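# Push cube out of channel's lipped end and lift

## Task

Keeping both hands out of the channel, shove the cube out through the channel end that has the short ledge and raised lip, then hold it up past that end so the cube's centre sits at least one cube width above the channel's roof.

## Robot and tools

Robot: two six-joint arms, left_arm and right_arm, each with a five-finger hand (left hand on left_arm, right hand on right_arm, mirror images). Bases in the scene frame: left_arm at (+0.019, +0.341, 0) m, right_arm at (-0.017, -0.350, -0.001) m, each turned slightly about z. A post stands behind the arms. Loose objects may get nudged now and then.

Frames: the scene frame has its origin at table height between the arms, +z up, +x out over the table, left_arm on the +y side. Hand poses, velocities, targets and wrist-camera poses in results are in each arm's own base frame; fixed cameras and the table use the scene frame. The hand point sits 0.05 m in front of the palm and 0.15 m out from the wrist flange; its +z runs along the straight fingers, +y out of the palm, +x across the palm (away from the thumb on the right hand, toward it on the left). Fingers extend 0.06-0.07 m past the point. A wrist bracket on the little-finger side can hit things; with fingers level, the wrist can hang up to 0.11 m (palm down) or 0.23 m (palm up) below the point.

The row: every motion command uses rows of exactly 28 numbers, each in [-1, 1], covering both arms even if one is idle. Order: left dx, dy, dz, rx, ry, rz; left little, ring, middle, index, thumb_bend, thumb_turn; left force_limit, speed; then the same 14 for the right arm. dx..rz are an offset of the hand point from its current Hand target (not a pose), along that arm's base axes, turning about the Hand target's position; 1.0 = 0.6 m or 180 degrees; rx, ry, rz form one rotation vector. All six zero means no new pose request. Finger values are absolute targets: +1 open/straight, -1 closed; thumb_turn +1 beside the palm, -1 in front of it. force_limit runs from about 0 N at -1 to 10 N at +1 (15 N for the thumb motors); speed rises from near zero at -1 to full at +0.48 and above. To keep a hand unchanged, resend the last eight hand numbers you commanded (or, if none yet, its hand_measured six plus hand_force_limit and hand_speed). For a soft grip close with speed at -0.94 or below. The closed thumb and fingers hold objects roughly 0.035-0.065 m thick.

execute_actions(actions, cameras): actions is a list of actions; each action is a table of up to 15 rows, one per 1/30 s step, with a short table repeating its last row to step 15. Every row in one action is measured from the pose at that action's start, and each new action starts from the current Hand target, so repeating an offset keeps moving. Images come back only for an empty actions list or when cameras names them (["all"], or names such as cam_head_left, cam_head_right, cam_high, cam_low, cam_left_wrist, cam_right_wrist).

move(target, speed, blend, stop_force, zero, blocking, cameras): drives each hand point in a straight line. target is one 28-number row or a list of up to 15; every row's offsets count from the same starting Hand targets. speed is m/s (0.002-3.6, default 0.25; turns at twice that in rad/s). blend in metres rounds corners in a list. stop_force (3-120 N, both arms) ends an arm's path when its wrist sensor feels that much push against its motion; use it slowly (about 0.005-0.02 m/s) for gentle contact; it requires the same hand numbers in every row and cannot go with blocking=false. zero (default true) rezeroes before the move. The whole path is capped at 10 s and does not avoid obstacles. Its result adds a move: line such as done, off_target, moving, held or fault, plus limits (paced = pose clipped, held = a check withheld steps).

wait(seconds) lets time pass without new commands; stop brakes a running move; zoom_image(camera, region [x0,y0,x1,y1], at most 504 by 504 px) magnifies the newest image; show_instructions shows the reference pages; zero_wrist_force(arm) rezeroes the force sensor; finished_scene ends the scene permanently.

Results: end_effector_position (m), end_effector_quat_wxyz, velocities, Hand target (last commanded pose after clipping; next offsets start here), joint positions and torques, wrist force and torque along the hand point's axes, and for each hand hand_measured, hand_stopped_by (moving, target, force, stalled, fault) and hand_load_n (positive pushes a finger open; a dropped grip shows as load falling near 0). Orientation commands are clipped to 32 degrees from the measured one per step. Hand points often stop a bit short; send the remaining distance as a new offset.

Avoid: a contact torque at a joint's limit or about 150 N on the arm stops it for 10 s; hot motors (70 °C warning, 85 °C brake) come from long holds or stretched arms. Do not slam, press hard on fixed things, collide the arms, or grip the other hand. Do not drop the cube, release it while it moves, or let anything leave the table. Keep both hands out of the channel; push the cube from outside it, e.g. with a tool-free approach from the open end or through gaps, then lift it clear.

Each tool is called after "Request:" as name(argument=value, ...) on one line, values as JSON.

Reference images:

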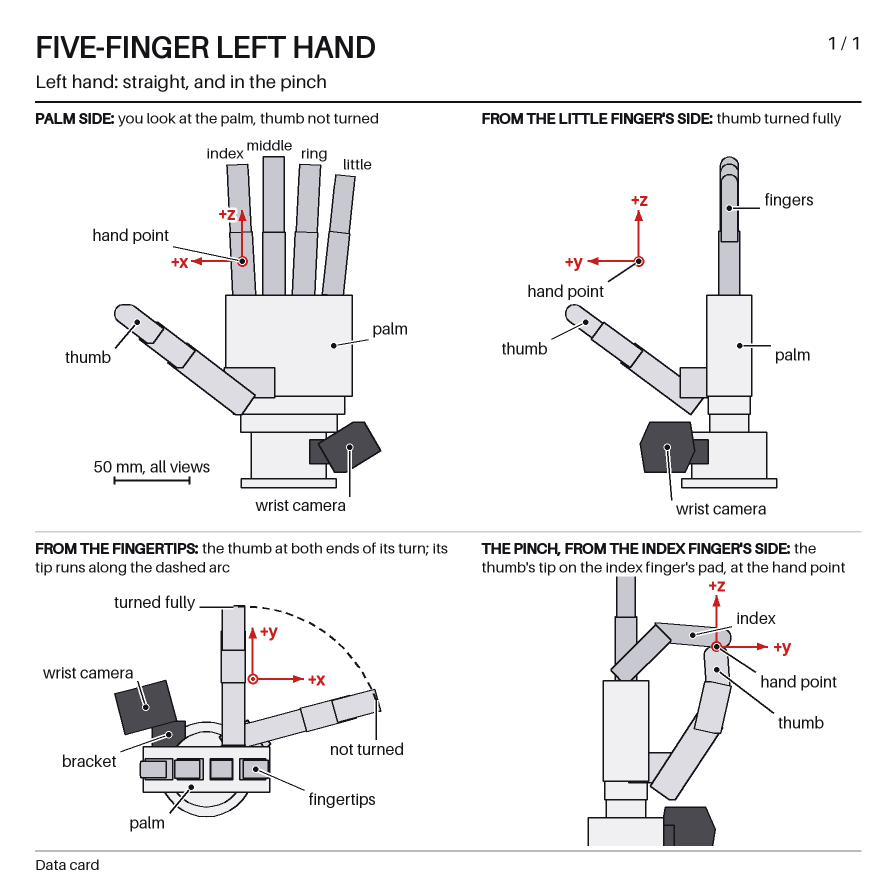

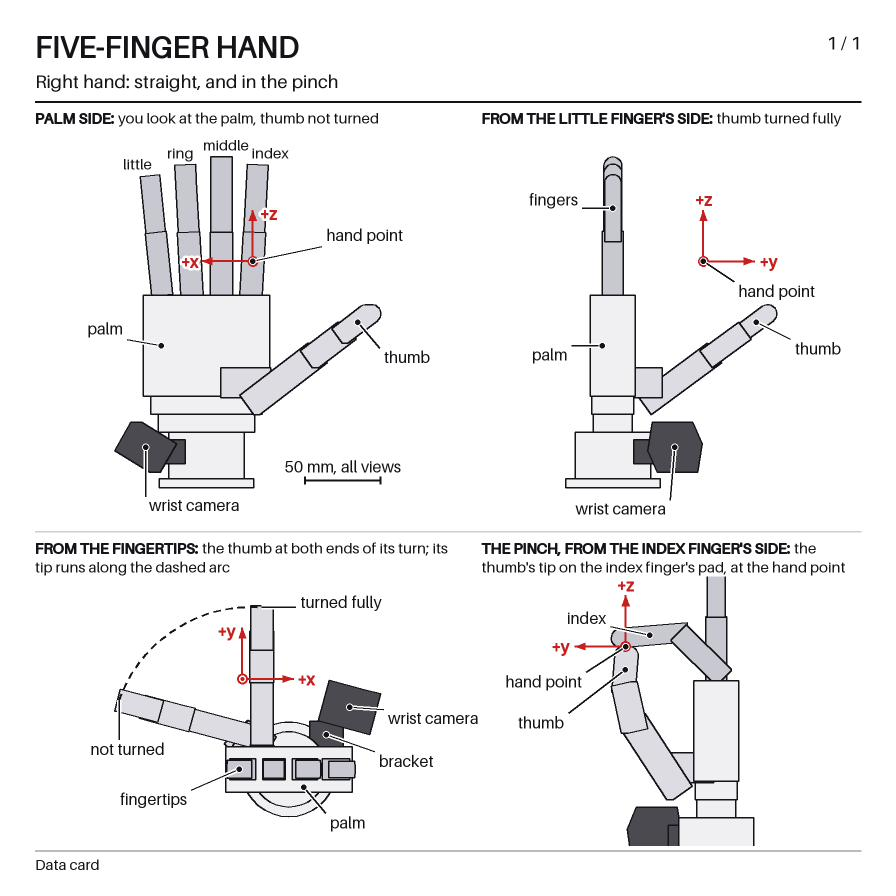

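## Session

Request:
execute_actions(actions=[])

Scene clock: 0.00 s.
left_arm: end_effector_position=(+0.8491, +0.0236, +0.3389) hand_measured=(+1.000, +1.000, +1.000, +1.000, +1.000, +1.000) hand_load_n=(+0.0, +0.0, +0.0, +0.0, +0.0, +0.0) hand_stopped_by=(target, target, target, target, target, target) hand_force_limit=0.00 hand_speed=-0.80 end_effector_quat_wxyz=(+0.472, -0.538, +0.604, -0.351) | right_arm: end_effector_position=(+0.2169, +0.2377, +0.2203) hand_measured=(+1.000, +1.000, +1.000, +1.000, +1.000, +1.000) hand_load_n=(+0.0, +0.0, +0.0, +0.0, +0.0, +0.0) hand_stopped_by=(target, target, target, target, target, target) hand_force_limit=0.00 hand_speed=-0.80 end_effector_quat_wxyz=(+0.613, -0.506, -0.430, +0.427)
Joint positions: left_arm=[3.39 -2.238 -0.708 2.628 -1.417 3.396] | right_arm=[0.131 -0.872 1.889 2.252 1.184 -0.143]
Joint velocities: within noise
Joint torques (N m): no reading
Motor temperatures (°C): left_arm=[39 35 45 54 47 40] | right_arm=[38 39 39 40 39 48]
Wrist force (N): no reading
Wrist torque (N m): no reading
Wrist force, peak (N): no reading
Hand target: left_arm +0.8491, +0.0236, +0.3389; +0.472, -0.538, +0.604, -0.351 | right_arm +0.2169, +0.2377, +0.2203; +0.613, -0.506, -0.430, +0.427

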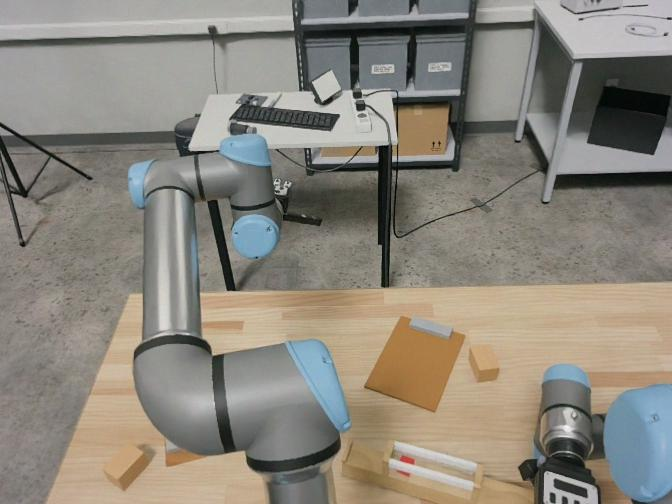

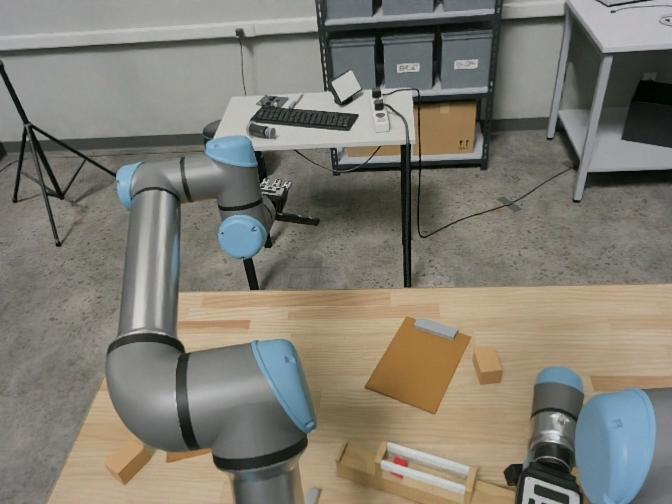

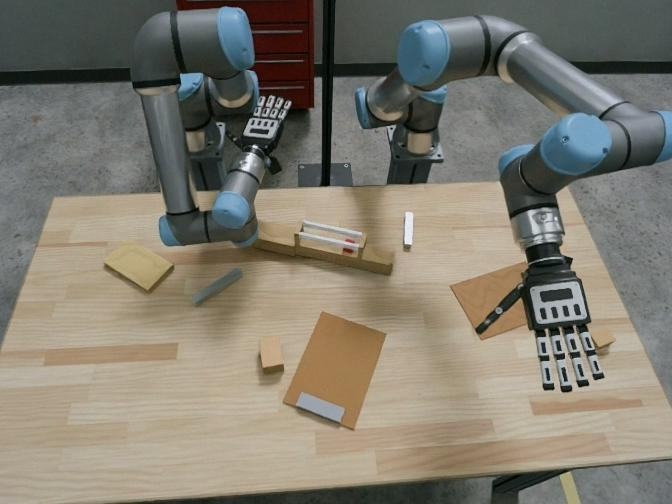

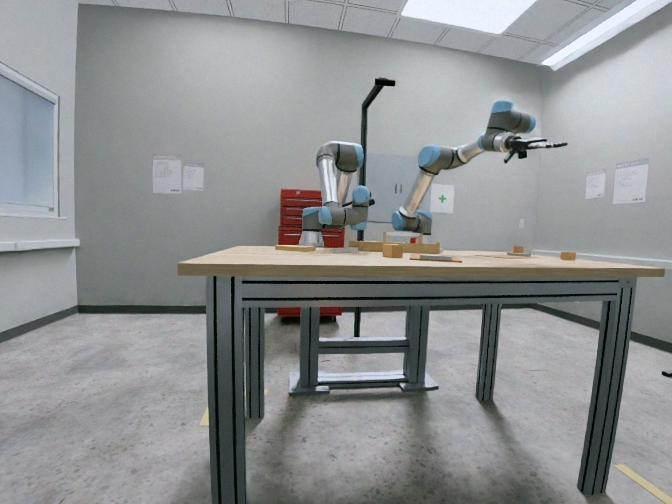

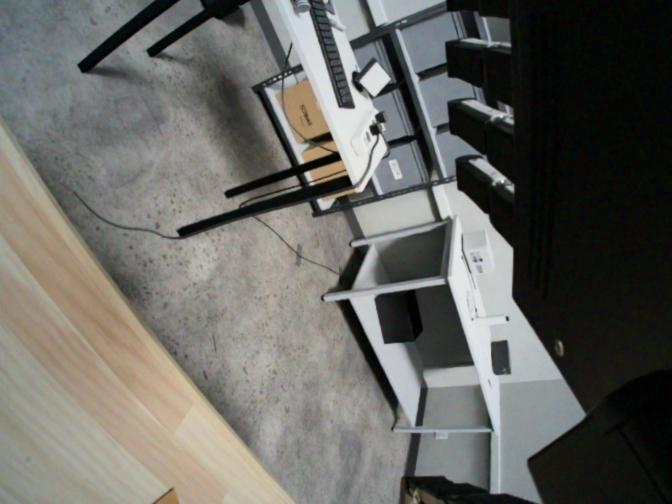

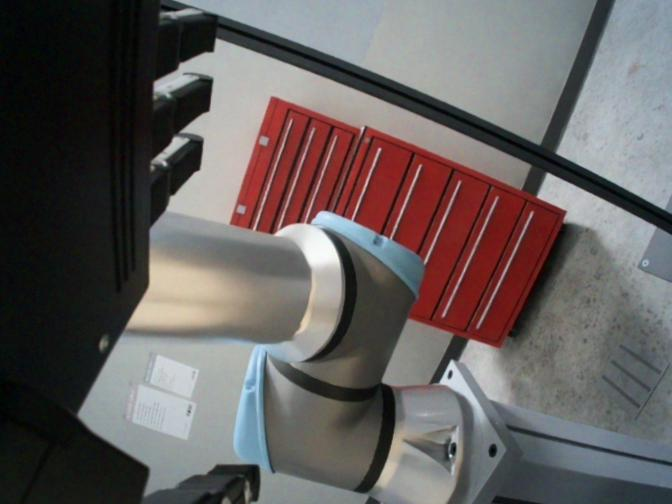

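Request:
zoom_image(camera="cam_high", region=[230, 190, 430, 300])

Request:
zoom_image(camera="cam_head_right", region=[300, 400, 560, 504])

Request:
zoom_image(camera="cam_high", region=[80, 180, 300, 330])

Scaled by 2.520 from the camera's image (finer frame: 960x720).

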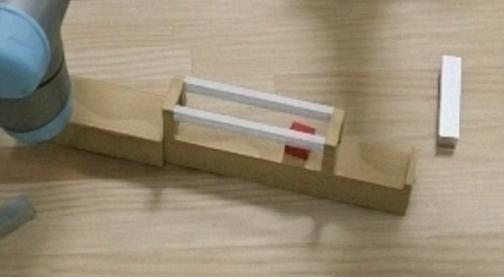

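Scaled by 1.938 from the camera's image (finer frame: 960x720).

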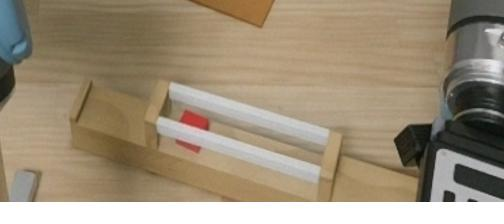

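Scaled by 2.291 from the camera's image (finer frame: 960x720).

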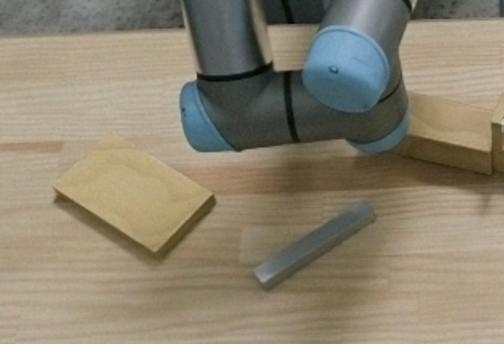

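Request:
move(target=[0,0,0,0,0,0,1,1,1,1,1,1,0,-0.8,0.253,-0.458,0.217,0,-0.539,0,1,1,1,1,1,1,0,-0.8], cameras=["cam_high"])

Request:
move(target=[-0.617,-0.293,0.017,0,0.4,0,1,1,1,1,1,1,0,-0.8,0,0,0,0,0,0,1,1,1,1,1,1,0,-0.8], cameras=["cam_high", "cam_left_wrist", "cam_head_right", "cam_right_wrist"])

Scene clock: 137.57 s.
left_arm: end_effector_position=(+0.8491, +0.0236, +0.3389) hand_measured=(+1.000, +1.000, +1.000, +1.000, +1.000, +1.000) hand_load_n=(+0.0, +0.0, +0.0, +0.0, +0.0, +0.0) hand_stopped_by=(target, target, target, target, target, target) hand_force_limit=0.00 hand_speed=-0.80 end_effector_quat_wxyz=(+0.472, -0.538, +0.604, -0.351) | right_arm: end_effector_position=(+0.3686, -0.0370, +0.3504) hand_measured=(+1.000, +1.000, +1.000, +1.000, +1.000, +1.000) hand_load_n=(+0.0, +0.0, +0.0, +0.0, +0.0, +0.0) hand_stopped_by=(target, target, target, target, target, target) hand_force_limit=0.00 hand_speed=-0.80 end_effector_quat_wxyz=(-0.084, +0.656, +0.744, +0.096)
Joint positions: left_arm=[3.39 -2.238 -0.708 2.628 -1.417 3.396] | right_arm=[-0.689 -1.591 1.605 1.721 1.373 -0.832]
Joint torques (N m): left_arm=[1.31 46.49 24.66 0.5 0.12 0.08] | right_arm=[-4.76 -10.17 -26.69 3.81 0.86 -0.97]
Wrist force (N): left_arm=[0.0 0.4 0.2] | right_arm=[0.6 -1.8 -0.8]
Wrist torque (N m): left_arm=[0.05 0.02 -0.02] | right_arm=[-0.64 0.05 -0.02]
Wrist force, peak (N): left_arm=[-0.1 0.7 -0.1] | right_arm=[-0.2 -2.2 -1.1]
Hand target: left_arm +0.8491, +0.0236, +0.3389; +0.472, -0.538, +0.604, -0.351 | right_arm +0.3687, -0.0371, +0.3505; -0.084, +0.656, +0.744, +0.096
Off the commanded pose: left_arm 0.000 m, 0 deg | right_arm 0.000 m, 0 deg.
move: done

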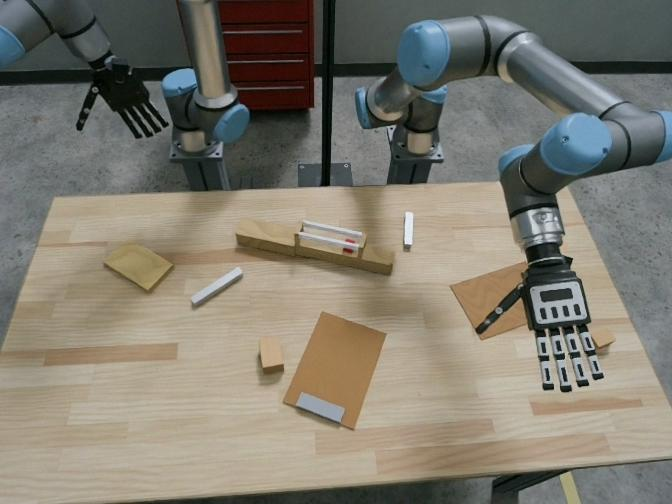

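Scene clock: 140.60 s.
left_arm: end_effector_position=(+0.4789, -0.1522, +0.3491) hand_measured=(+1.000, +1.000, +1.000, +1.000, +1.000, +1.000) hand_load_n=(+0.0, +0.0, +0.0, +0.0, +0.0, +0.0) hand_stopped_by=(target, target, target, target, target, target) hand_force_limit=0.00 hand_speed=-0.80 end_effector_quat_wxyz=(+0.027, -0.641, +0.766, +0.032) | right_arm: end_effector_position=(+0.3687, -0.0371, +0.3505) hand_measured=(+1.000, +1.000, +1.000, +1.000, +1.000, +1.000) hand_load_n=(+0.0, +0.0, -0.5, +0.0, +0.0, +0.0) hand_stopped_by=(target, target, target, target, target, target) hand_force_limit=0.00 hand_speed=-0.80 end_effector_quat_wxyz=(-0.084, +0.656, +0.744, +0.096)
Joint positions: left_arm=[3.105 -2.267 -0.588 1.281 -1.654 3.282] | right_arm=[-0.689 -1.591 1.605 1.721 1.373 -0.832]
Joint torques (N m): left_arm=[5.01 35.93 24.8 -4.1 0.16 1.35] | right_arm=[-6.02 -7.45 -26.32 0.94 -2.74 -1.53]
Wrist force (N): left_arm=[0.4 -1.1 1.2] | right_arm=[0.4 -1.8 -0.8]
Wrist torque (N m): left_arm=[-0.31 -0.10 -0.13] | right_arm=[-0.65 0.08 -0.02]
Wrist force, peak (N): left_arm=[0.3 -1.4 1.4] | right_arm=[0.5 -2.3 -0.9]
Hand target: left_arm +0.4789, -0.1522, +0.3491; +0.027, -0.641, +0.766, +0.032 | right_arm +0.3687, -0.0371, +0.3505; -0.084, +0.656, +0.744, +0.096
Off the commanded pose: left_arm 0.000 m, 0 deg | right_arm 0.000 m, 0 deg.
move: done
cam_left_wrist: T_world_to_cam=[[0.93003, -0.36735, -0.01015, -0.49898], [-0.32882, -0.84418, 0.42336, -0.11353], [-0.16409, -0.3904, -0.9059, 0.44745]] pos_world=[0.50015, -0.10446, 0.44835]
cam_right_wrist: T_world_to_cam=[[0.9271, 0.3497, 0.13489, -0.37629], [0.29422, -0.90195, 0.31609, -0.25339], [0.2322, -0.25336, -0.93909, 0.34585]] pos_world=[0.3431, -0.00933, 0.45564]
Images, in order (width x height): cam_head_right 672x504, cam_high 672x504, cam_left_wrist 672x504, cam_right_wrist 672x504.

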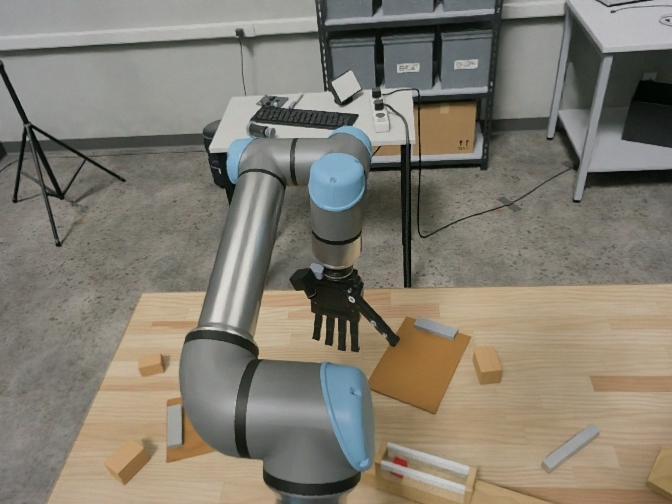

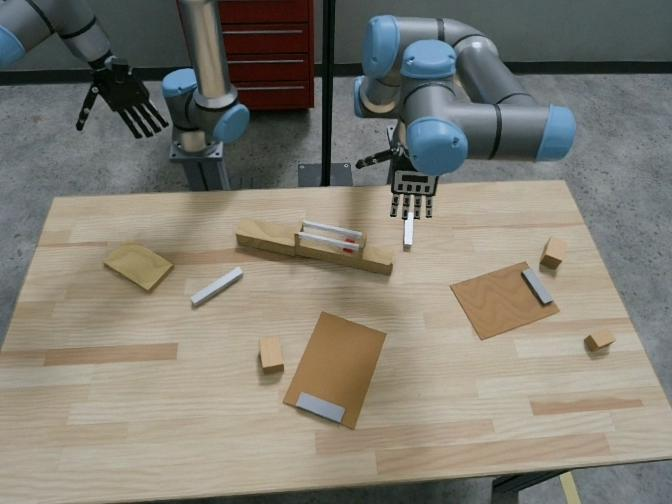

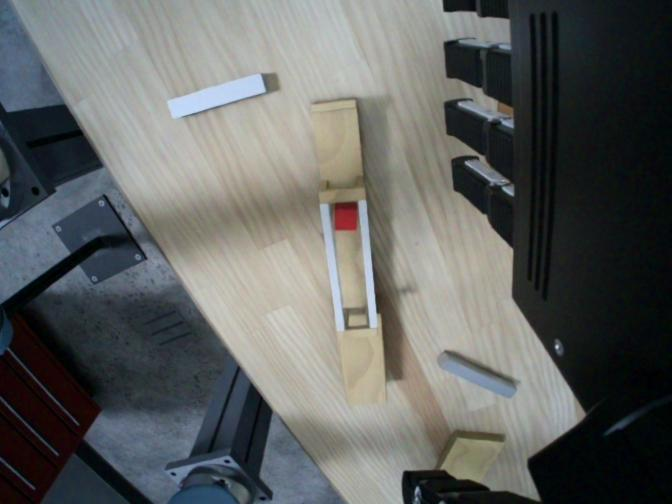

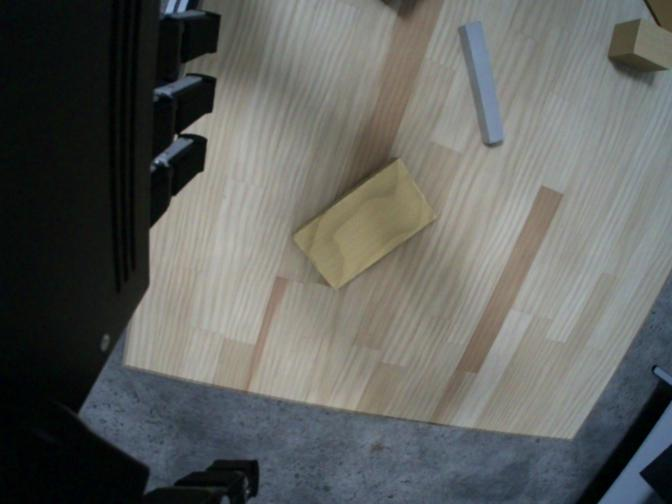

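Request:
zoom_image(camera="cam_left_wrist", region=[280, 80, 440, 250])

Request:
zoom_image(camera="cam_left_wrist", region=[280, 240, 440, 410])

Request:
zoom_image(camera="cam_high", region=[220, 200, 420, 310])

Request:
zoom_image(camera="cam_left_wrist", region=[150, 60, 290, 130])

Request:
zoom_image(camera="cam_head_right", region=[340, 410, 640, 504])

Scaled by 2.965 from the camera's image (finer frame: 960x720).

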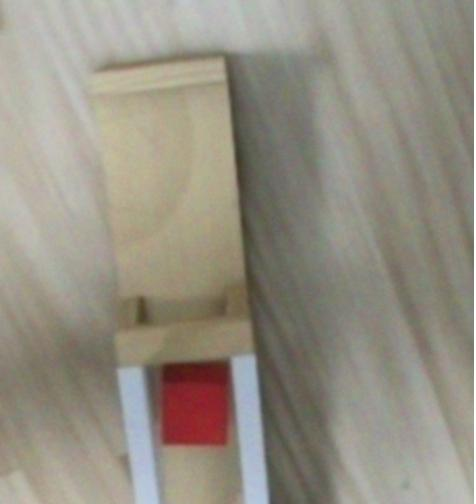

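Scaled by 2.965 from the camera's image (finer frame: 960x720).

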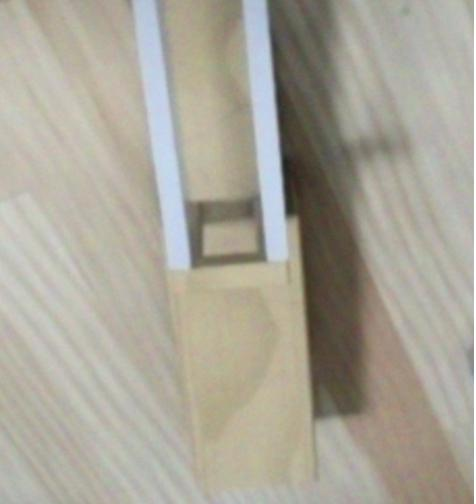

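Scaled by 2.520 from the camera's image (finer frame: 960x720).

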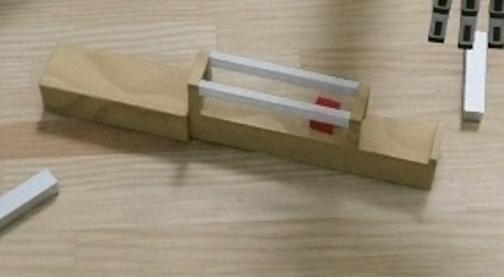

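Scaled by 3.600 from the camera's image (finer frame: 960x720).

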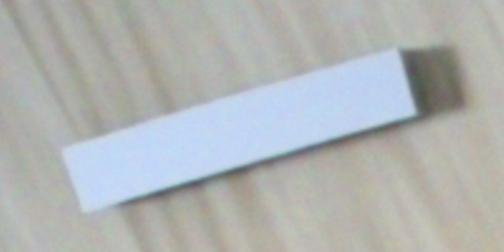

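Scaled by 1.680 from the camera's image (finer frame: 960x720).

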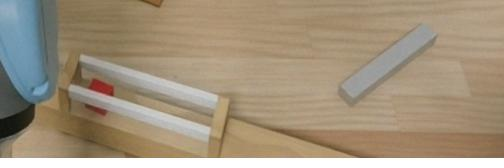

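Request:
move(target=[-0.038,-0.05,-0.2,0,0,0,1,1,1,1,1,1,0,-0.8,0,0,0,0.5,0,0,1,1,1,1,1,1,0,-0.8], cameras=["cam_high", "cam_left_wrist", "cam_head_right", "cam_right_wrist"])

Request:
zoom_image(camera="cam_left_wrist", region=[260, 40, 460, 250])

Request:
zoom_image(camera="cam_left_wrist", region=[260, 240, 460, 450])

Scene clock: 214.93 s.
left_arm: end_effector_position=(+0.4561, -0.1822, +0.2291) hand_measured=(+1.000, +1.000, +1.000, +1.000, +1.000, +1.000) hand_load_n=(+0.0, +0.0, +0.0, +0.0, +0.0, +0.0) hand_stopped_by=(target, target, target, target, target, target) hand_force_limit=0.00 hand_speed=-0.80 end_effector_quat_wxyz=(+0.027, -0.641, +0.766, +0.032) | right_arm: end_effector_position=(+0.3687, -0.0371, +0.3505) hand_measured=(+1.000, +1.000, +1.000, +1.000, +1.000, +1.000) hand_load_n=(+0.0, +0.0, +0.0, +0.0, +0.0, +0.0) hand_stopped_by=(target, target, target, target, target, target) hand_force_limit=0.00 hand_speed=-0.80 end_effector_quat_wxyz=(+0.523, -0.404, -0.458, -0.594)
Joint positions: left_arm=[3.047 -2.184 -1.037 1.641 -1.654 3.224] | right_arm=[-1.077 -1.162 2.204 2.389 1.093 -1.833]
Joint torques (N m): left_arm=[7.86 50.63 33.29 -3.72 2.11 1.54] | right_arm=[-3.38 -33.99 -12.07 -1.25 -2.03 -0.27]
Wrist force (N): left_arm=[-0.2 -1.3 1.1] | right_arm=[0.9 -1.6 0.5]
Wrist torque (N m): left_arm=[-0.35 -0.01 -0.10] | right_arm=[-0.44 -0.05 -0.10]
Wrist force, peak (N): left_arm=[-0.2 -1.3 1.5] | right_arm=[0.7 -2.5 -0.1]
Hand target: left_arm +0.4561, -0.1822, +0.2291; +0.027, -0.641, +0.766, +0.032 | right_arm +0.3687, -0.0371, +0.3505; +0.523, -0.404, -0.458, -0.594
Off the commanded pose: left_arm 0.000 m, 0 deg | right_arm 0.000 m, 0 deg.
move: done
cam_left_wrist: T_world_to_cam=[[0.93004, -0.36732, -0.01052, -0.48989], [-0.32864, -0.84423, 0.42341, -0.09562], [-0.1644, -0.39032, -0.90588, 0.32335]] pos_world=[0.47735, -0.13446, 0.32825]
cam_right_wrist: T_world_to_cam=[[0.92714, -0.13472, 0.34965, -0.4695], [0.29424, -0.31604, -0.90197, 0.19519], [0.23201, 0.93913, -0.25337, 0.14979]] pos_world=[0.3431, -0.14224, 0.37817]
Images, in order (width x height): cam_head_right 672x504, cam_high 672x504, cam_left_wrist 672x504, cam_right_wrist 672x504.

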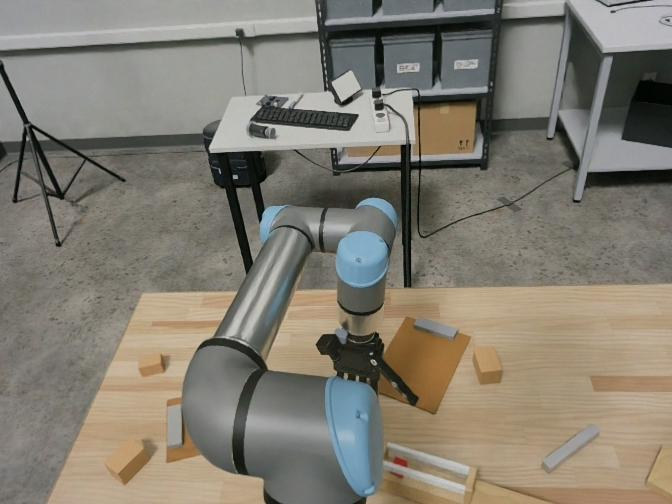

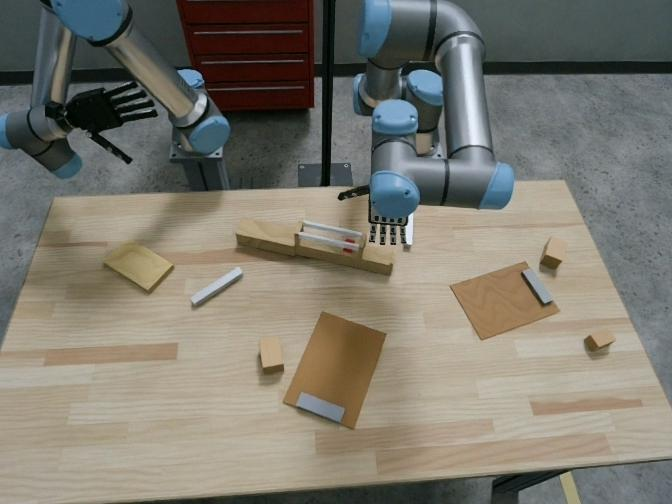

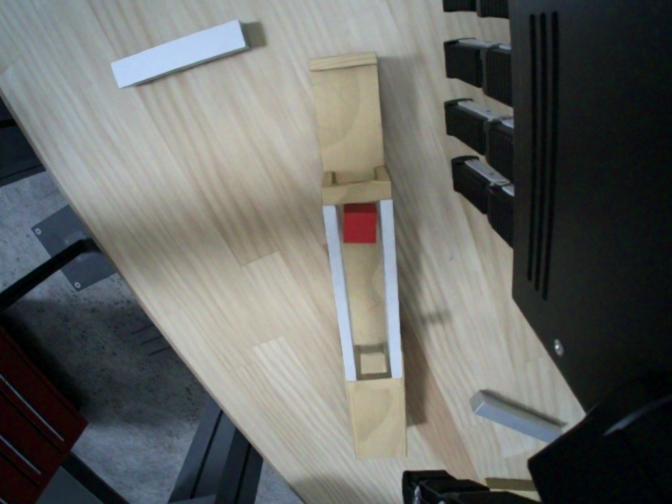

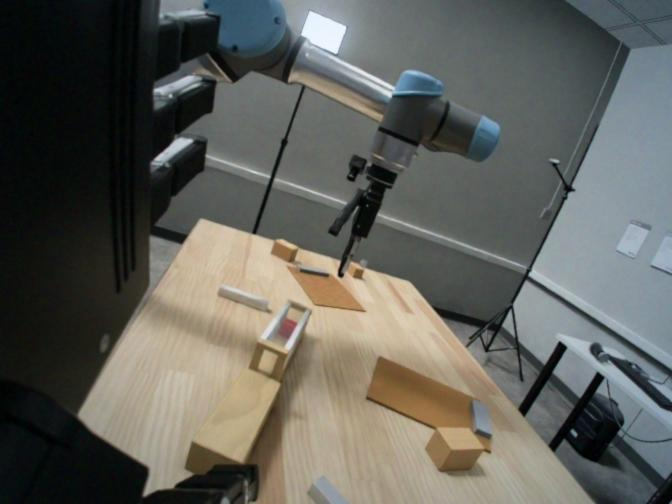

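Scaled by 2.400 from the camera's image (finer frame: 960x720).

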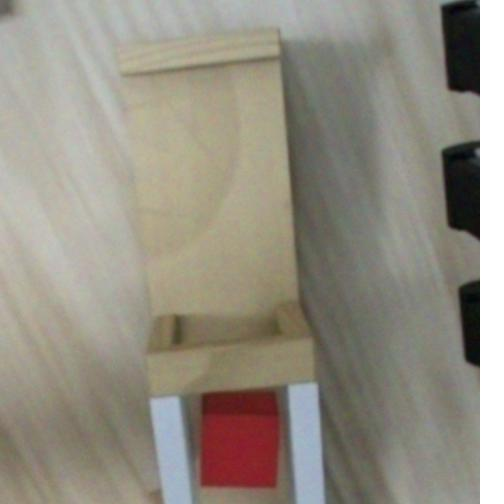

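Scaled by 2.400 from the camera's image (finer frame: 960x720).

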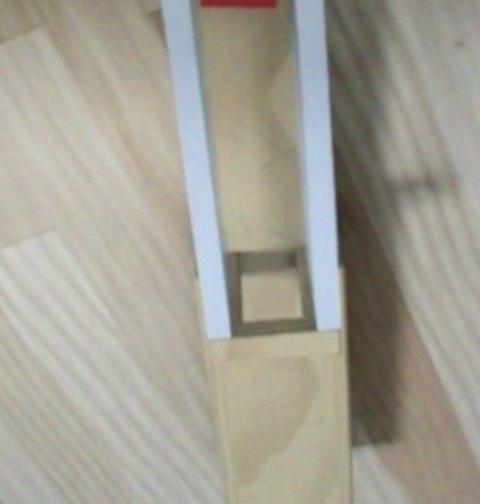

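Request:
zoom_image(camera="cam_right_wrist", region=[170, 270, 340, 490])

Scaled by 2.291 from the camera's image (finer frame: 960x720).

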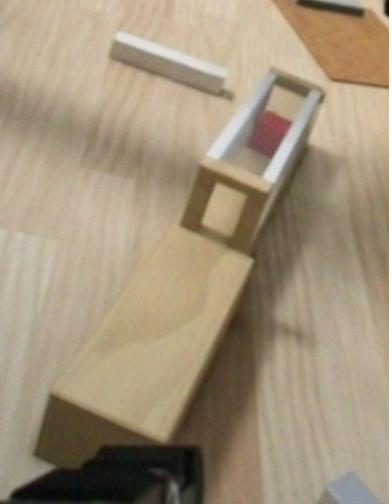

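Request:
zoom_image(camera="cam_high", region=[230, 210, 410, 290])

Request:
execute_actions(actions=[], cameras=["cam_low"])

Request:
zoom_image(camera="cam_low", region=[330, 200, 470, 270])

Scaled by 2.800 from the camera's image (finer frame: 960x720).

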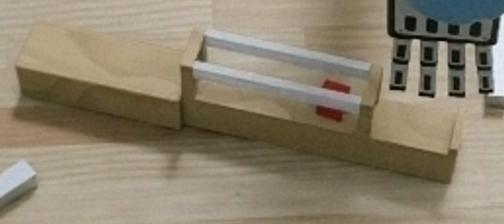

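Scene clock: 252.10 s.
left_arm: end_effector_position=(+0.4561, -0.1822, +0.2291) hand_measured=(+1.000, +1.000, +1.000, +1.000, +1.000, +1.000) hand_load_n=(+0.0, +0.0, +0.0, -0.5, +0.0, +0.0) hand_stopped_by=(target, target, target, target, target, target) hand_force_limit=0.00 hand_speed=-0.80 end_effector_quat_wxyz=(+0.027, -0.641, +0.766, +0.032) | right_arm: end_effector_position=(+0.3687, -0.0371, +0.3505) hand_measured=(+1.000, +1.000, +1.000, +1.000, +1.000, +1.000) hand_load_n=(+0.5, +0.0, +0.0, +0.0, +0.0, +0.0) hand_stopped_by=(target, target, target, target, target, target) hand_force_limit=0.00 hand_speed=-0.80 end_effector_quat_wxyz=(+0.523, -0.404, -0.458, -0.594)
Joint positions: left_arm=[3.047 -2.184 -1.036 1.641 -1.654 3.224] | right_arm=[-1.077 -1.162 2.204 2.389 1.093 -1.833]
Joint velocities: within noise
Joint torques (N m): left_arm=[10.11 37.87 33.73 -1.33 1.47 2.31] | right_arm=[-5.18 -38.81 -0.69 2.34 -2.07 -1.22]
Motor temperatures (°C): left_arm=[38 34 43 53 46 39] | right_arm=[37 38 38 40 39 46]
Wrist force (N): left_arm=[0.1 -1.4 1.4] | right_arm=[0.8 -1.4 0.4]
Wrist torque (N m): left_arm=[-0.36 -0.04 -0.09] | right_arm=[-0.40 -0.02 -0.10]
Wrist force, peak (N): left_arm=[0.3 -1.4 1.3] | right_arm=[1.3 -1.7 0.2]
Hand target: left_arm +0.4561, -0.1822, +0.2291; +0.027, -0.641, +0.766, +0.032 | right_arm +0.3687, -0.0371, +0.3505; +0.523, -0.404, -0.458, -0.594
Off the commanded pose: left_arm 0.000 m, 0 deg | right_arm 0.000 m, 0 deg.
Images, in order (width x height): cam_low 672x504.

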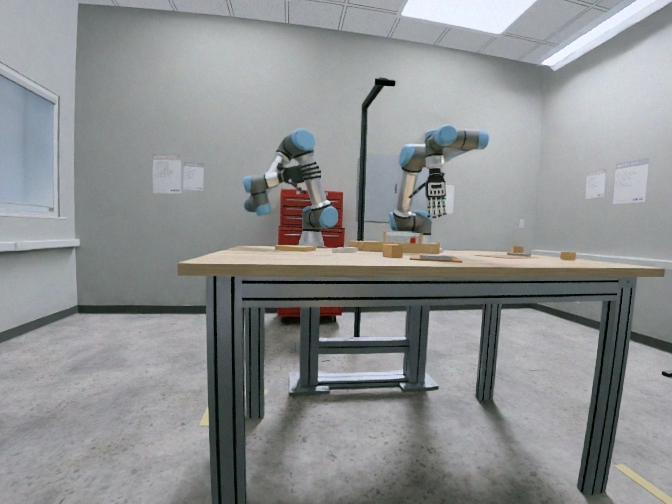

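Scaled by 3.600 from the camera's image (finer frame: 960x720).

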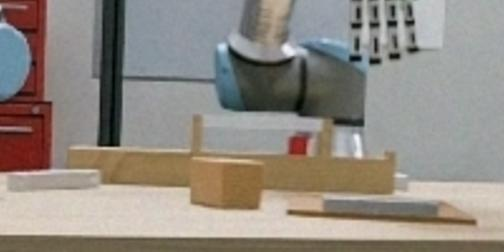

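Request:
move(target=[0,0,0,0,0,0,1,1,1,1,1,1,0,-0.8,0.05,0.1,-0.3,0,0,0,1,1,1,1,1,1,0,-0.8], cameras=["cam_right_wrist"])

Request:
zoom_image(camera="cam_right_wrist", region=[200, 180, 440, 420])

Scene clock: 272.33 s.
left_arm: end_effector_position=(+0.4561, -0.1822, +0.2291) hand_measured=(+1.000, +1.000, +1.000, +1.000, +1.000, +1.000) hand_load_n=(+0.0, +0.0, +0.0, +0.0, +0.0, +0.0) hand_stopped_by=(target, target, target, target, target, target) hand_force_limit=0.00 hand_speed=-0.80 end_effector_quat_wxyz=(+0.027, -0.641, +0.766, +0.032) | right_arm: end_effector_position=(+0.3937, +0.0143, +0.1988) hand_measured=(+1.000, +1.000, +1.000, +1.000, +1.000, +1.000) hand_load_n=(+0.0, +0.0, +0.0, +0.0, +0.0, +0.0) hand_stopped_by=(target, target, target, target, target, target) hand_force_limit=0.00 hand_speed=-0.80 end_effector_quat_wxyz=(+0.523, -0.404, -0.458, -0.594)
Joint positions: left_arm=[3.047 -2.184 -1.036 1.641 -1.654 3.224] | right_arm=[-0.952 -0.752 2.219 1.986 0.974 -1.876]
Joint torques (N m): left_arm=[9.17 36.68 33.57 -1.94 1.53 2.2] | right_arm=[0.03 -33.16 -2.14 0.23 0.33 -0.02]
Wrist force (N): left_arm=[0.3 -1.3 1.4] | right_arm=[0.6 -1.5 0.3]
Wrist torque (N m): left_arm=[-0.36 -0.09 -0.08] | right_arm=[-0.37 -0.04 -0.05]
Wrist force, peak (N): left_arm=[0.2 -1.3 1.5] | right_arm=[-3.6 -5.9 1.1]
Hand target: left_arm +0.4561, -0.1822, +0.2291; +0.027, -0.641, +0.766, +0.032 | right_arm +0.3937, +0.0143, +0.1988; +0.523, -0.404, -0.458, -0.594 (not the last commanded pose)
Off the commanded pose: left_arm 0.000 m, 0 deg | right_arm 0.030 m, 0 deg.
FORCE FAULT: contact force on the right arm reached its limit, and that arm stopped. The contact can be on any part of that arm, not only on its tool. That arm's remaining commands of this call were not run. That arm is still stopped at the end of this call. That arm stays stopped for about 10 more seconds. Until then a move that you send moves the other arm only, and its call returns only when the move has ended. Once the stop has ended, the next robot result says so. If the stop ends while you think or write, that arm runs what you send next, counted from a new Hand target: where the arm stands when the stop ends. While its stop runs, that arm, its gripper or tool too, takes no new command. Until it ends, the stop uses up actions while you think or wait. An arm that is not stopped still takes commands.
move: fault (right_arm)
cam_right_wrist: T_world_to_cam=[[0.9273, -0.13465, 0.34926, -0.43278], [0.29391, -0.3159, -0.90212, 0.06736], [0.2318, 0.93919, -0.25336, 0.05744]] pos_world=[0.36821, -0.09094, 0.22647]

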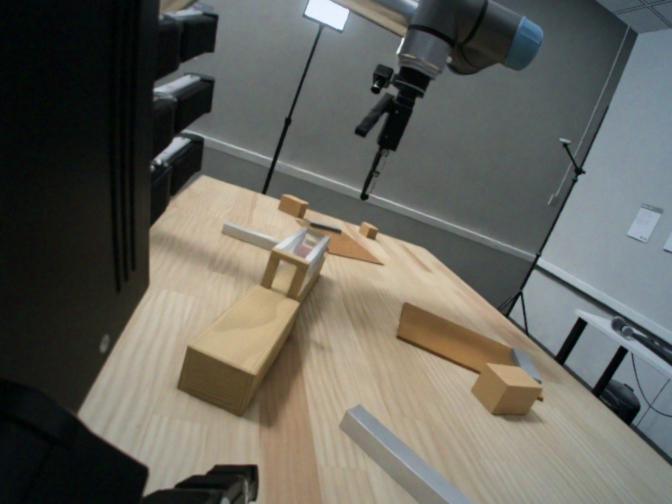

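Scaled by 2.100 from the camera's image (finer frame: 960x720).

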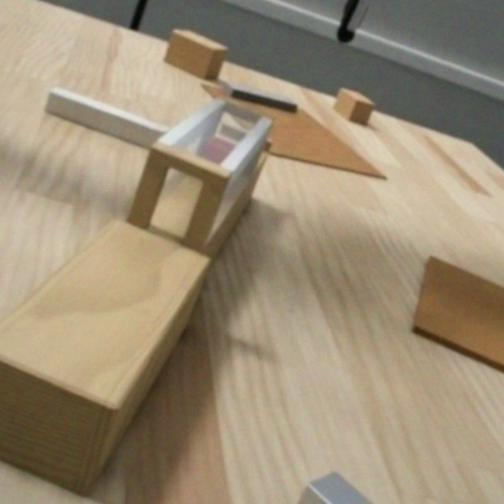

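Request:
wait(seconds=5)

Request:
move(target=[0,0,0,0,0,0,1,1,1,1,1,1,0,-0.8,0,0,0.2,0,0,0,1,1,1,1,1,1,0,-0.8], cameras=["cam_high", "cam_head_right"])

Scene clock: 289.40 s.
left_arm: end_effector_position=(+0.4561, -0.1822, +0.2291) hand_measured=(+1.000, +1.000, +1.000, +1.000, +1.000, +1.000) hand_load_n=(+0.0, +0.0, +0.0, +0.0, +0.0, +0.0) hand_stopped_by=(target, target, target, target, target, target) hand_force_limit=0.00 hand_speed=-0.80 end_effector_quat_wxyz=(+0.027, -0.641, +0.766, +0.032) | right_arm: end_effector_position=(+0.3937, +0.0143, +0.1988) hand_measured=(+1.000, +1.000, +1.000, +1.000, +1.000, +1.000) hand_load_n=(+0.0, +0.0, +0.0, +0.0, +0.0, +0.0) hand_stopped_by=(target, target, target, target, target, target) hand_force_limit=0.00 hand_speed=-0.80 end_effector_quat_wxyz=(+0.523, -0.404, -0.458, -0.594)
Joint positions: left_arm=[3.047 -2.184 -1.036 1.641 -1.654 3.224] | right_arm=[-0.952 -0.752 2.219 1.986 0.974 -1.876]
Joint torques (N m): left_arm=[7.41 36.02 33.51 -4.1 -0.17 2.06] | right_arm=[1.08 -35.15 -0.74 0.47 0.2 -0.16]
Wrist force (N): left_arm=[-0.2 -1.2 1.0] | right_arm=[0.7 -1.3 0.2]
Wrist torque (N m): left_arm=[-0.32 -0.01 -0.12] | right_arm=[-0.33 -0.06 -0.04]
Wrist force, peak (N): left_arm=[0.2 -1.7 1.2] | right_arm=[0.8 -1.7 0.0]
Hand target: left_arm +0.4561, -0.1822, +0.2291; +0.027, -0.641, +0.766, +0.032 | right_arm +0.3937, +0.0143, +0.1988; +0.523, -0.404, -0.458, -0.594 (not the last commanded pose)
Off the commanded pose: left_arm 0.000 m, 0 deg | right_arm 0.030 m, 0 deg.
FORCE FAULT, CONTINUED: the right arm's stop, for the force fault that an earlier result reported, is over. The rest of the stop counts as 19 of the actions that you can send in this scene. During its stop the right arm's controller moved it back a little. That arm's target is now where it stood when the stop ended, not its last command. That arm accepts commands again.
wait: 5.00 s; at rest from the start

Scene clock: 290.40 s.
left_arm: end_effector_position=(+0.4561, -0.1822, +0.2291) hand_measured=(+1.000, +1.000, +1.000, +1.000, +1.000, +1.000) hand_load_n=(+0.0, +0.0, +0.0, +0.0, +0.0, +0.0) hand_stopped_by=(target, target, target, target, target, target) hand_force_limit=0.00 hand_speed=-0.80 end_effector_quat_wxyz=(+0.027, -0.641, +0.766, +0.032) | right_arm: end_effector_position=(+0.3937, +0.0142, +0.3187) hand_measured=(+1.000, +1.000, +1.000, +1.000, +1.000, +1.000) hand_load_n=(+0.0, +0.0, +0.0, +0.0, +0.0, +0.0) hand_stopped_by=(target, target, target, target, target, target) hand_force_limit=0.00 hand_speed=-0.80 end_effector_quat_wxyz=(+0.523, -0.404, -0.458, -0.594)
Joint positions: left_arm=[3.047 -2.184 -1.036 1.641 -1.654 3.224] | right_arm=[-0.952 -1.101 2.255 2.298 0.974 -1.876]
Joint torques (N m): left_arm=[7.75 35.02 33.21 -4.19 -0.16 2.06] | right_arm=[5.15 -37.94 3 2.57 -1.15 0.91]
Wrist force (N): left_arm=[0.1 -1.2 1.3] | right_arm=[0.6 -1.3 0.0]
Wrist torque (N m): left_arm=[-0.34 -0.06 -0.09] | right_arm=[-0.33 -0.03 -0.06]
Wrist force, peak (N): left_arm=[0.0 -1.5 1.4] | right_arm=[3.0 -0.8 0.8]
Hand target: left_arm +0.4561, -0.1822, +0.2291; +0.027, -0.641, +0.766, +0.032 | right_arm +0.3937, +0.0143, +0.3188; +0.523, -0.404, -0.458, -0.594
Off the commanded pose: left_arm 0.000 m, 0 deg | right_arm 0.000 m, 0 deg.
move: done
Images, in order (width x height): cam_head_right 672x504, cam_high 672x504.

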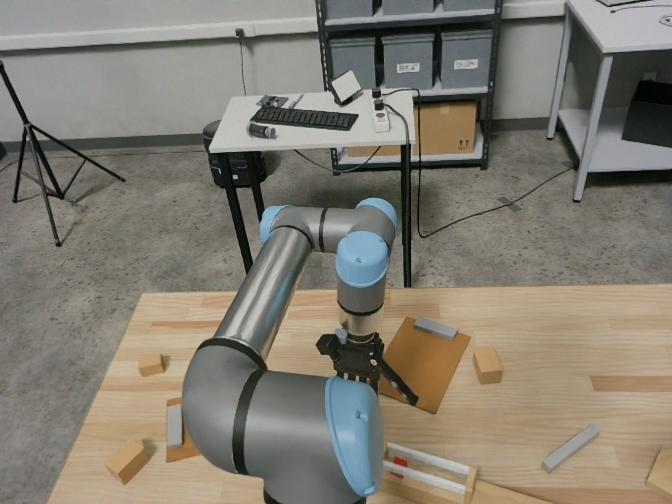

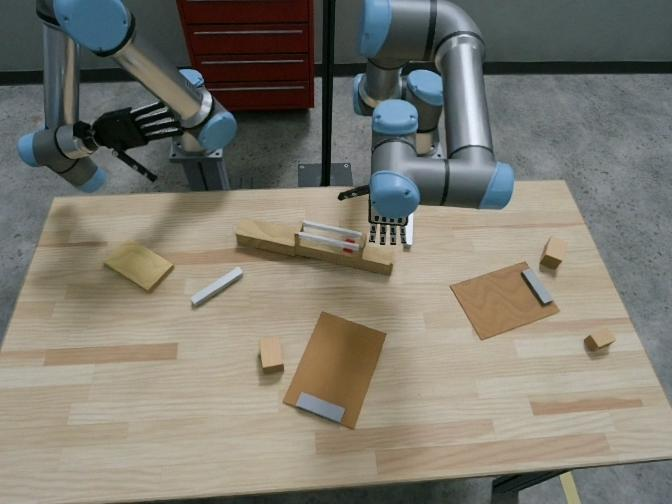

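Request:
execute_actions(actions=[], cameras=["cam_low", "cam_high", "cam_left_wrist"])

Request:
zoom_image(camera="cam_low", region=[345, 225, 445, 260])

Request:
zoom_image(camera="cam_high", region=[290, 210, 400, 280])

Request:
zoom_image(camera="cam_left_wrist", region=[300, 140, 400, 260])

Scene clock: 346.17 s.
left_arm: end_effector_position=(+0.4561, -0.1822, +0.2291) hand_measured=(+1.000, +1.000, +1.000, +1.000, +1.000, +1.000) hand_load_n=(+0.0, -0.5, +0.0, +0.0, +0.0, +0.0) hand_stopped_by=(target, target, target, target, target, target) hand_force_limit=0.00 hand_speed=-0.80 end_effector_quat_wxyz=(+0.027, -0.641, +0.766, +0.032) | right_arm: end_effector_position=(+0.3937, +0.0143, +0.3188) hand_measured=(+1.000, +1.000, +1.000, +1.000, +1.000, +1.000) hand_load_n=(+0.0, +0.0, +0.0, +0.0, +0.0, +0.0) hand_stopped_by=(target, target, target, target, target, target) hand_force_limit=0.00 hand_speed=-0.80 end_effector_quat_wxyz=(+0.523, -0.404, -0.458, -0.594)
Joint positions: left_arm=[3.047 -2.184 -1.036 1.641 -1.654 3.224] | right_arm=[-0.952 -1.101 2.256 2.298 0.974 -1.876]
Joint velocities: within noise
Joint torques (N m): left_arm=[6.5 35.29 32.51 -4.28 -0.37 2.17] | right_arm=[1.57 -39.09 2.85 2.89 2.3 1.17]
Motor temperatures (°C): left_arm=[38 34 43 52 46 39] | right_arm=[37 38 37 40 39 45]
Wrist force (N): left_arm=[0.2 -1.3 1.4] | right_arm=[0.6 -1.2 0.2]
Wrist torque (N m): left_arm=[-0.36 -0.06 -0.08] | right_arm=[-0.33 -0.04 -0.05]
Wrist force, peak (N): left_arm=[0.1 -1.5 1.4] | right_arm=[1.2 -1.3 0.4]
Hand target: left_arm +0.4561, -0.1822, +0.2291; +0.027, -0.641, +0.766, +0.032 | right_arm +0.3937, +0.0143, +0.3188; +0.523, -0.404, -0.458, -0.594
Off the commanded pose: left_arm 0.000 m, 0 deg | right_arm 0.000 m, 0 deg.
camera_calibration:
cam_left_wrist: T_world_to_cam=[[0.93006, -0.36727, -0.0104, -0.48993], [-0.32863, -0.84421, 0.42345, -0.09564], [-0.1643, -0.39042, -0.90586, 0.32328]] pos_world=[0.47735, -0.13446, 0.32825]
Images, in order (width x height): cam_high 672x504, cam_low 672x504, cam_left_wrist 672x504.

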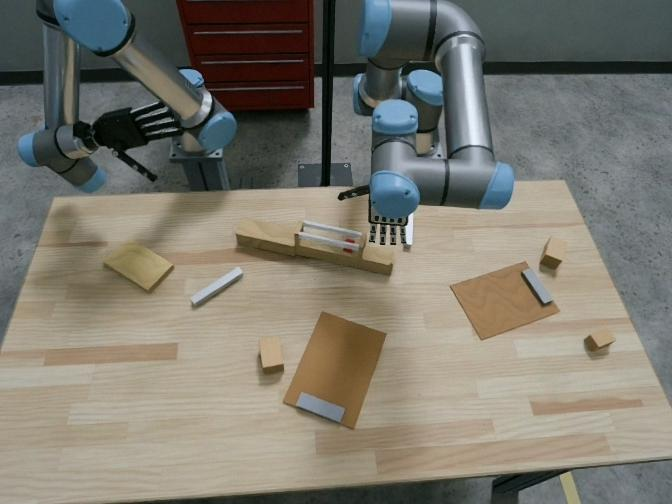

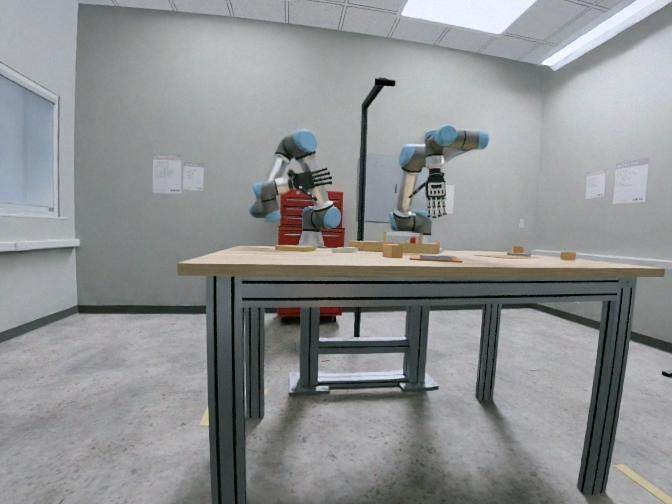

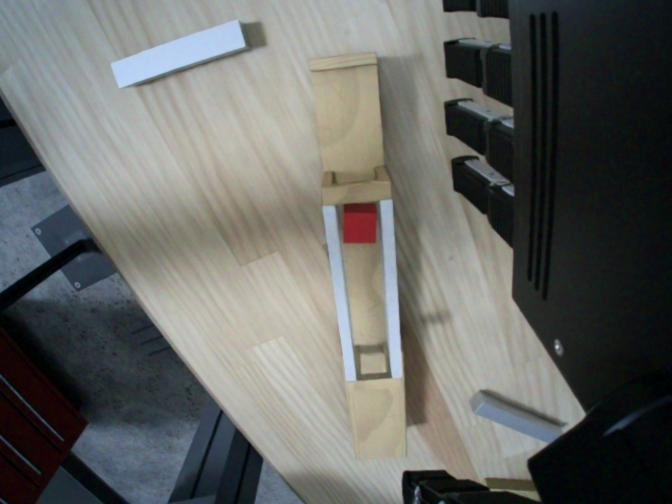

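Scaled by 5.040 from the camera's image (finer frame: 960x720).

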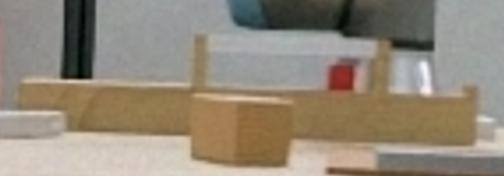

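Scaled by 4.582 from the camera's image (finer frame: 960x720).

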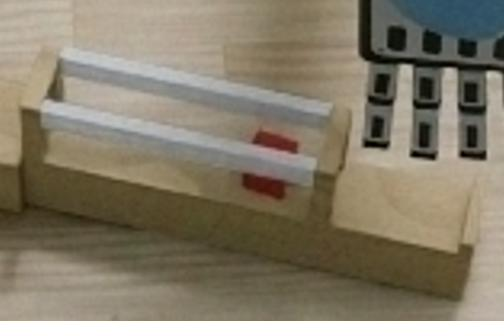

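Scaled by 4.200 from the camera's image (finer frame: 960x720).

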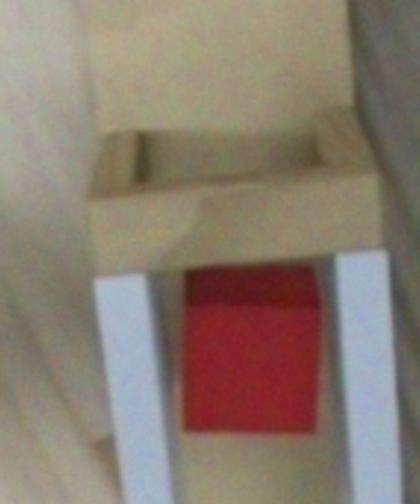

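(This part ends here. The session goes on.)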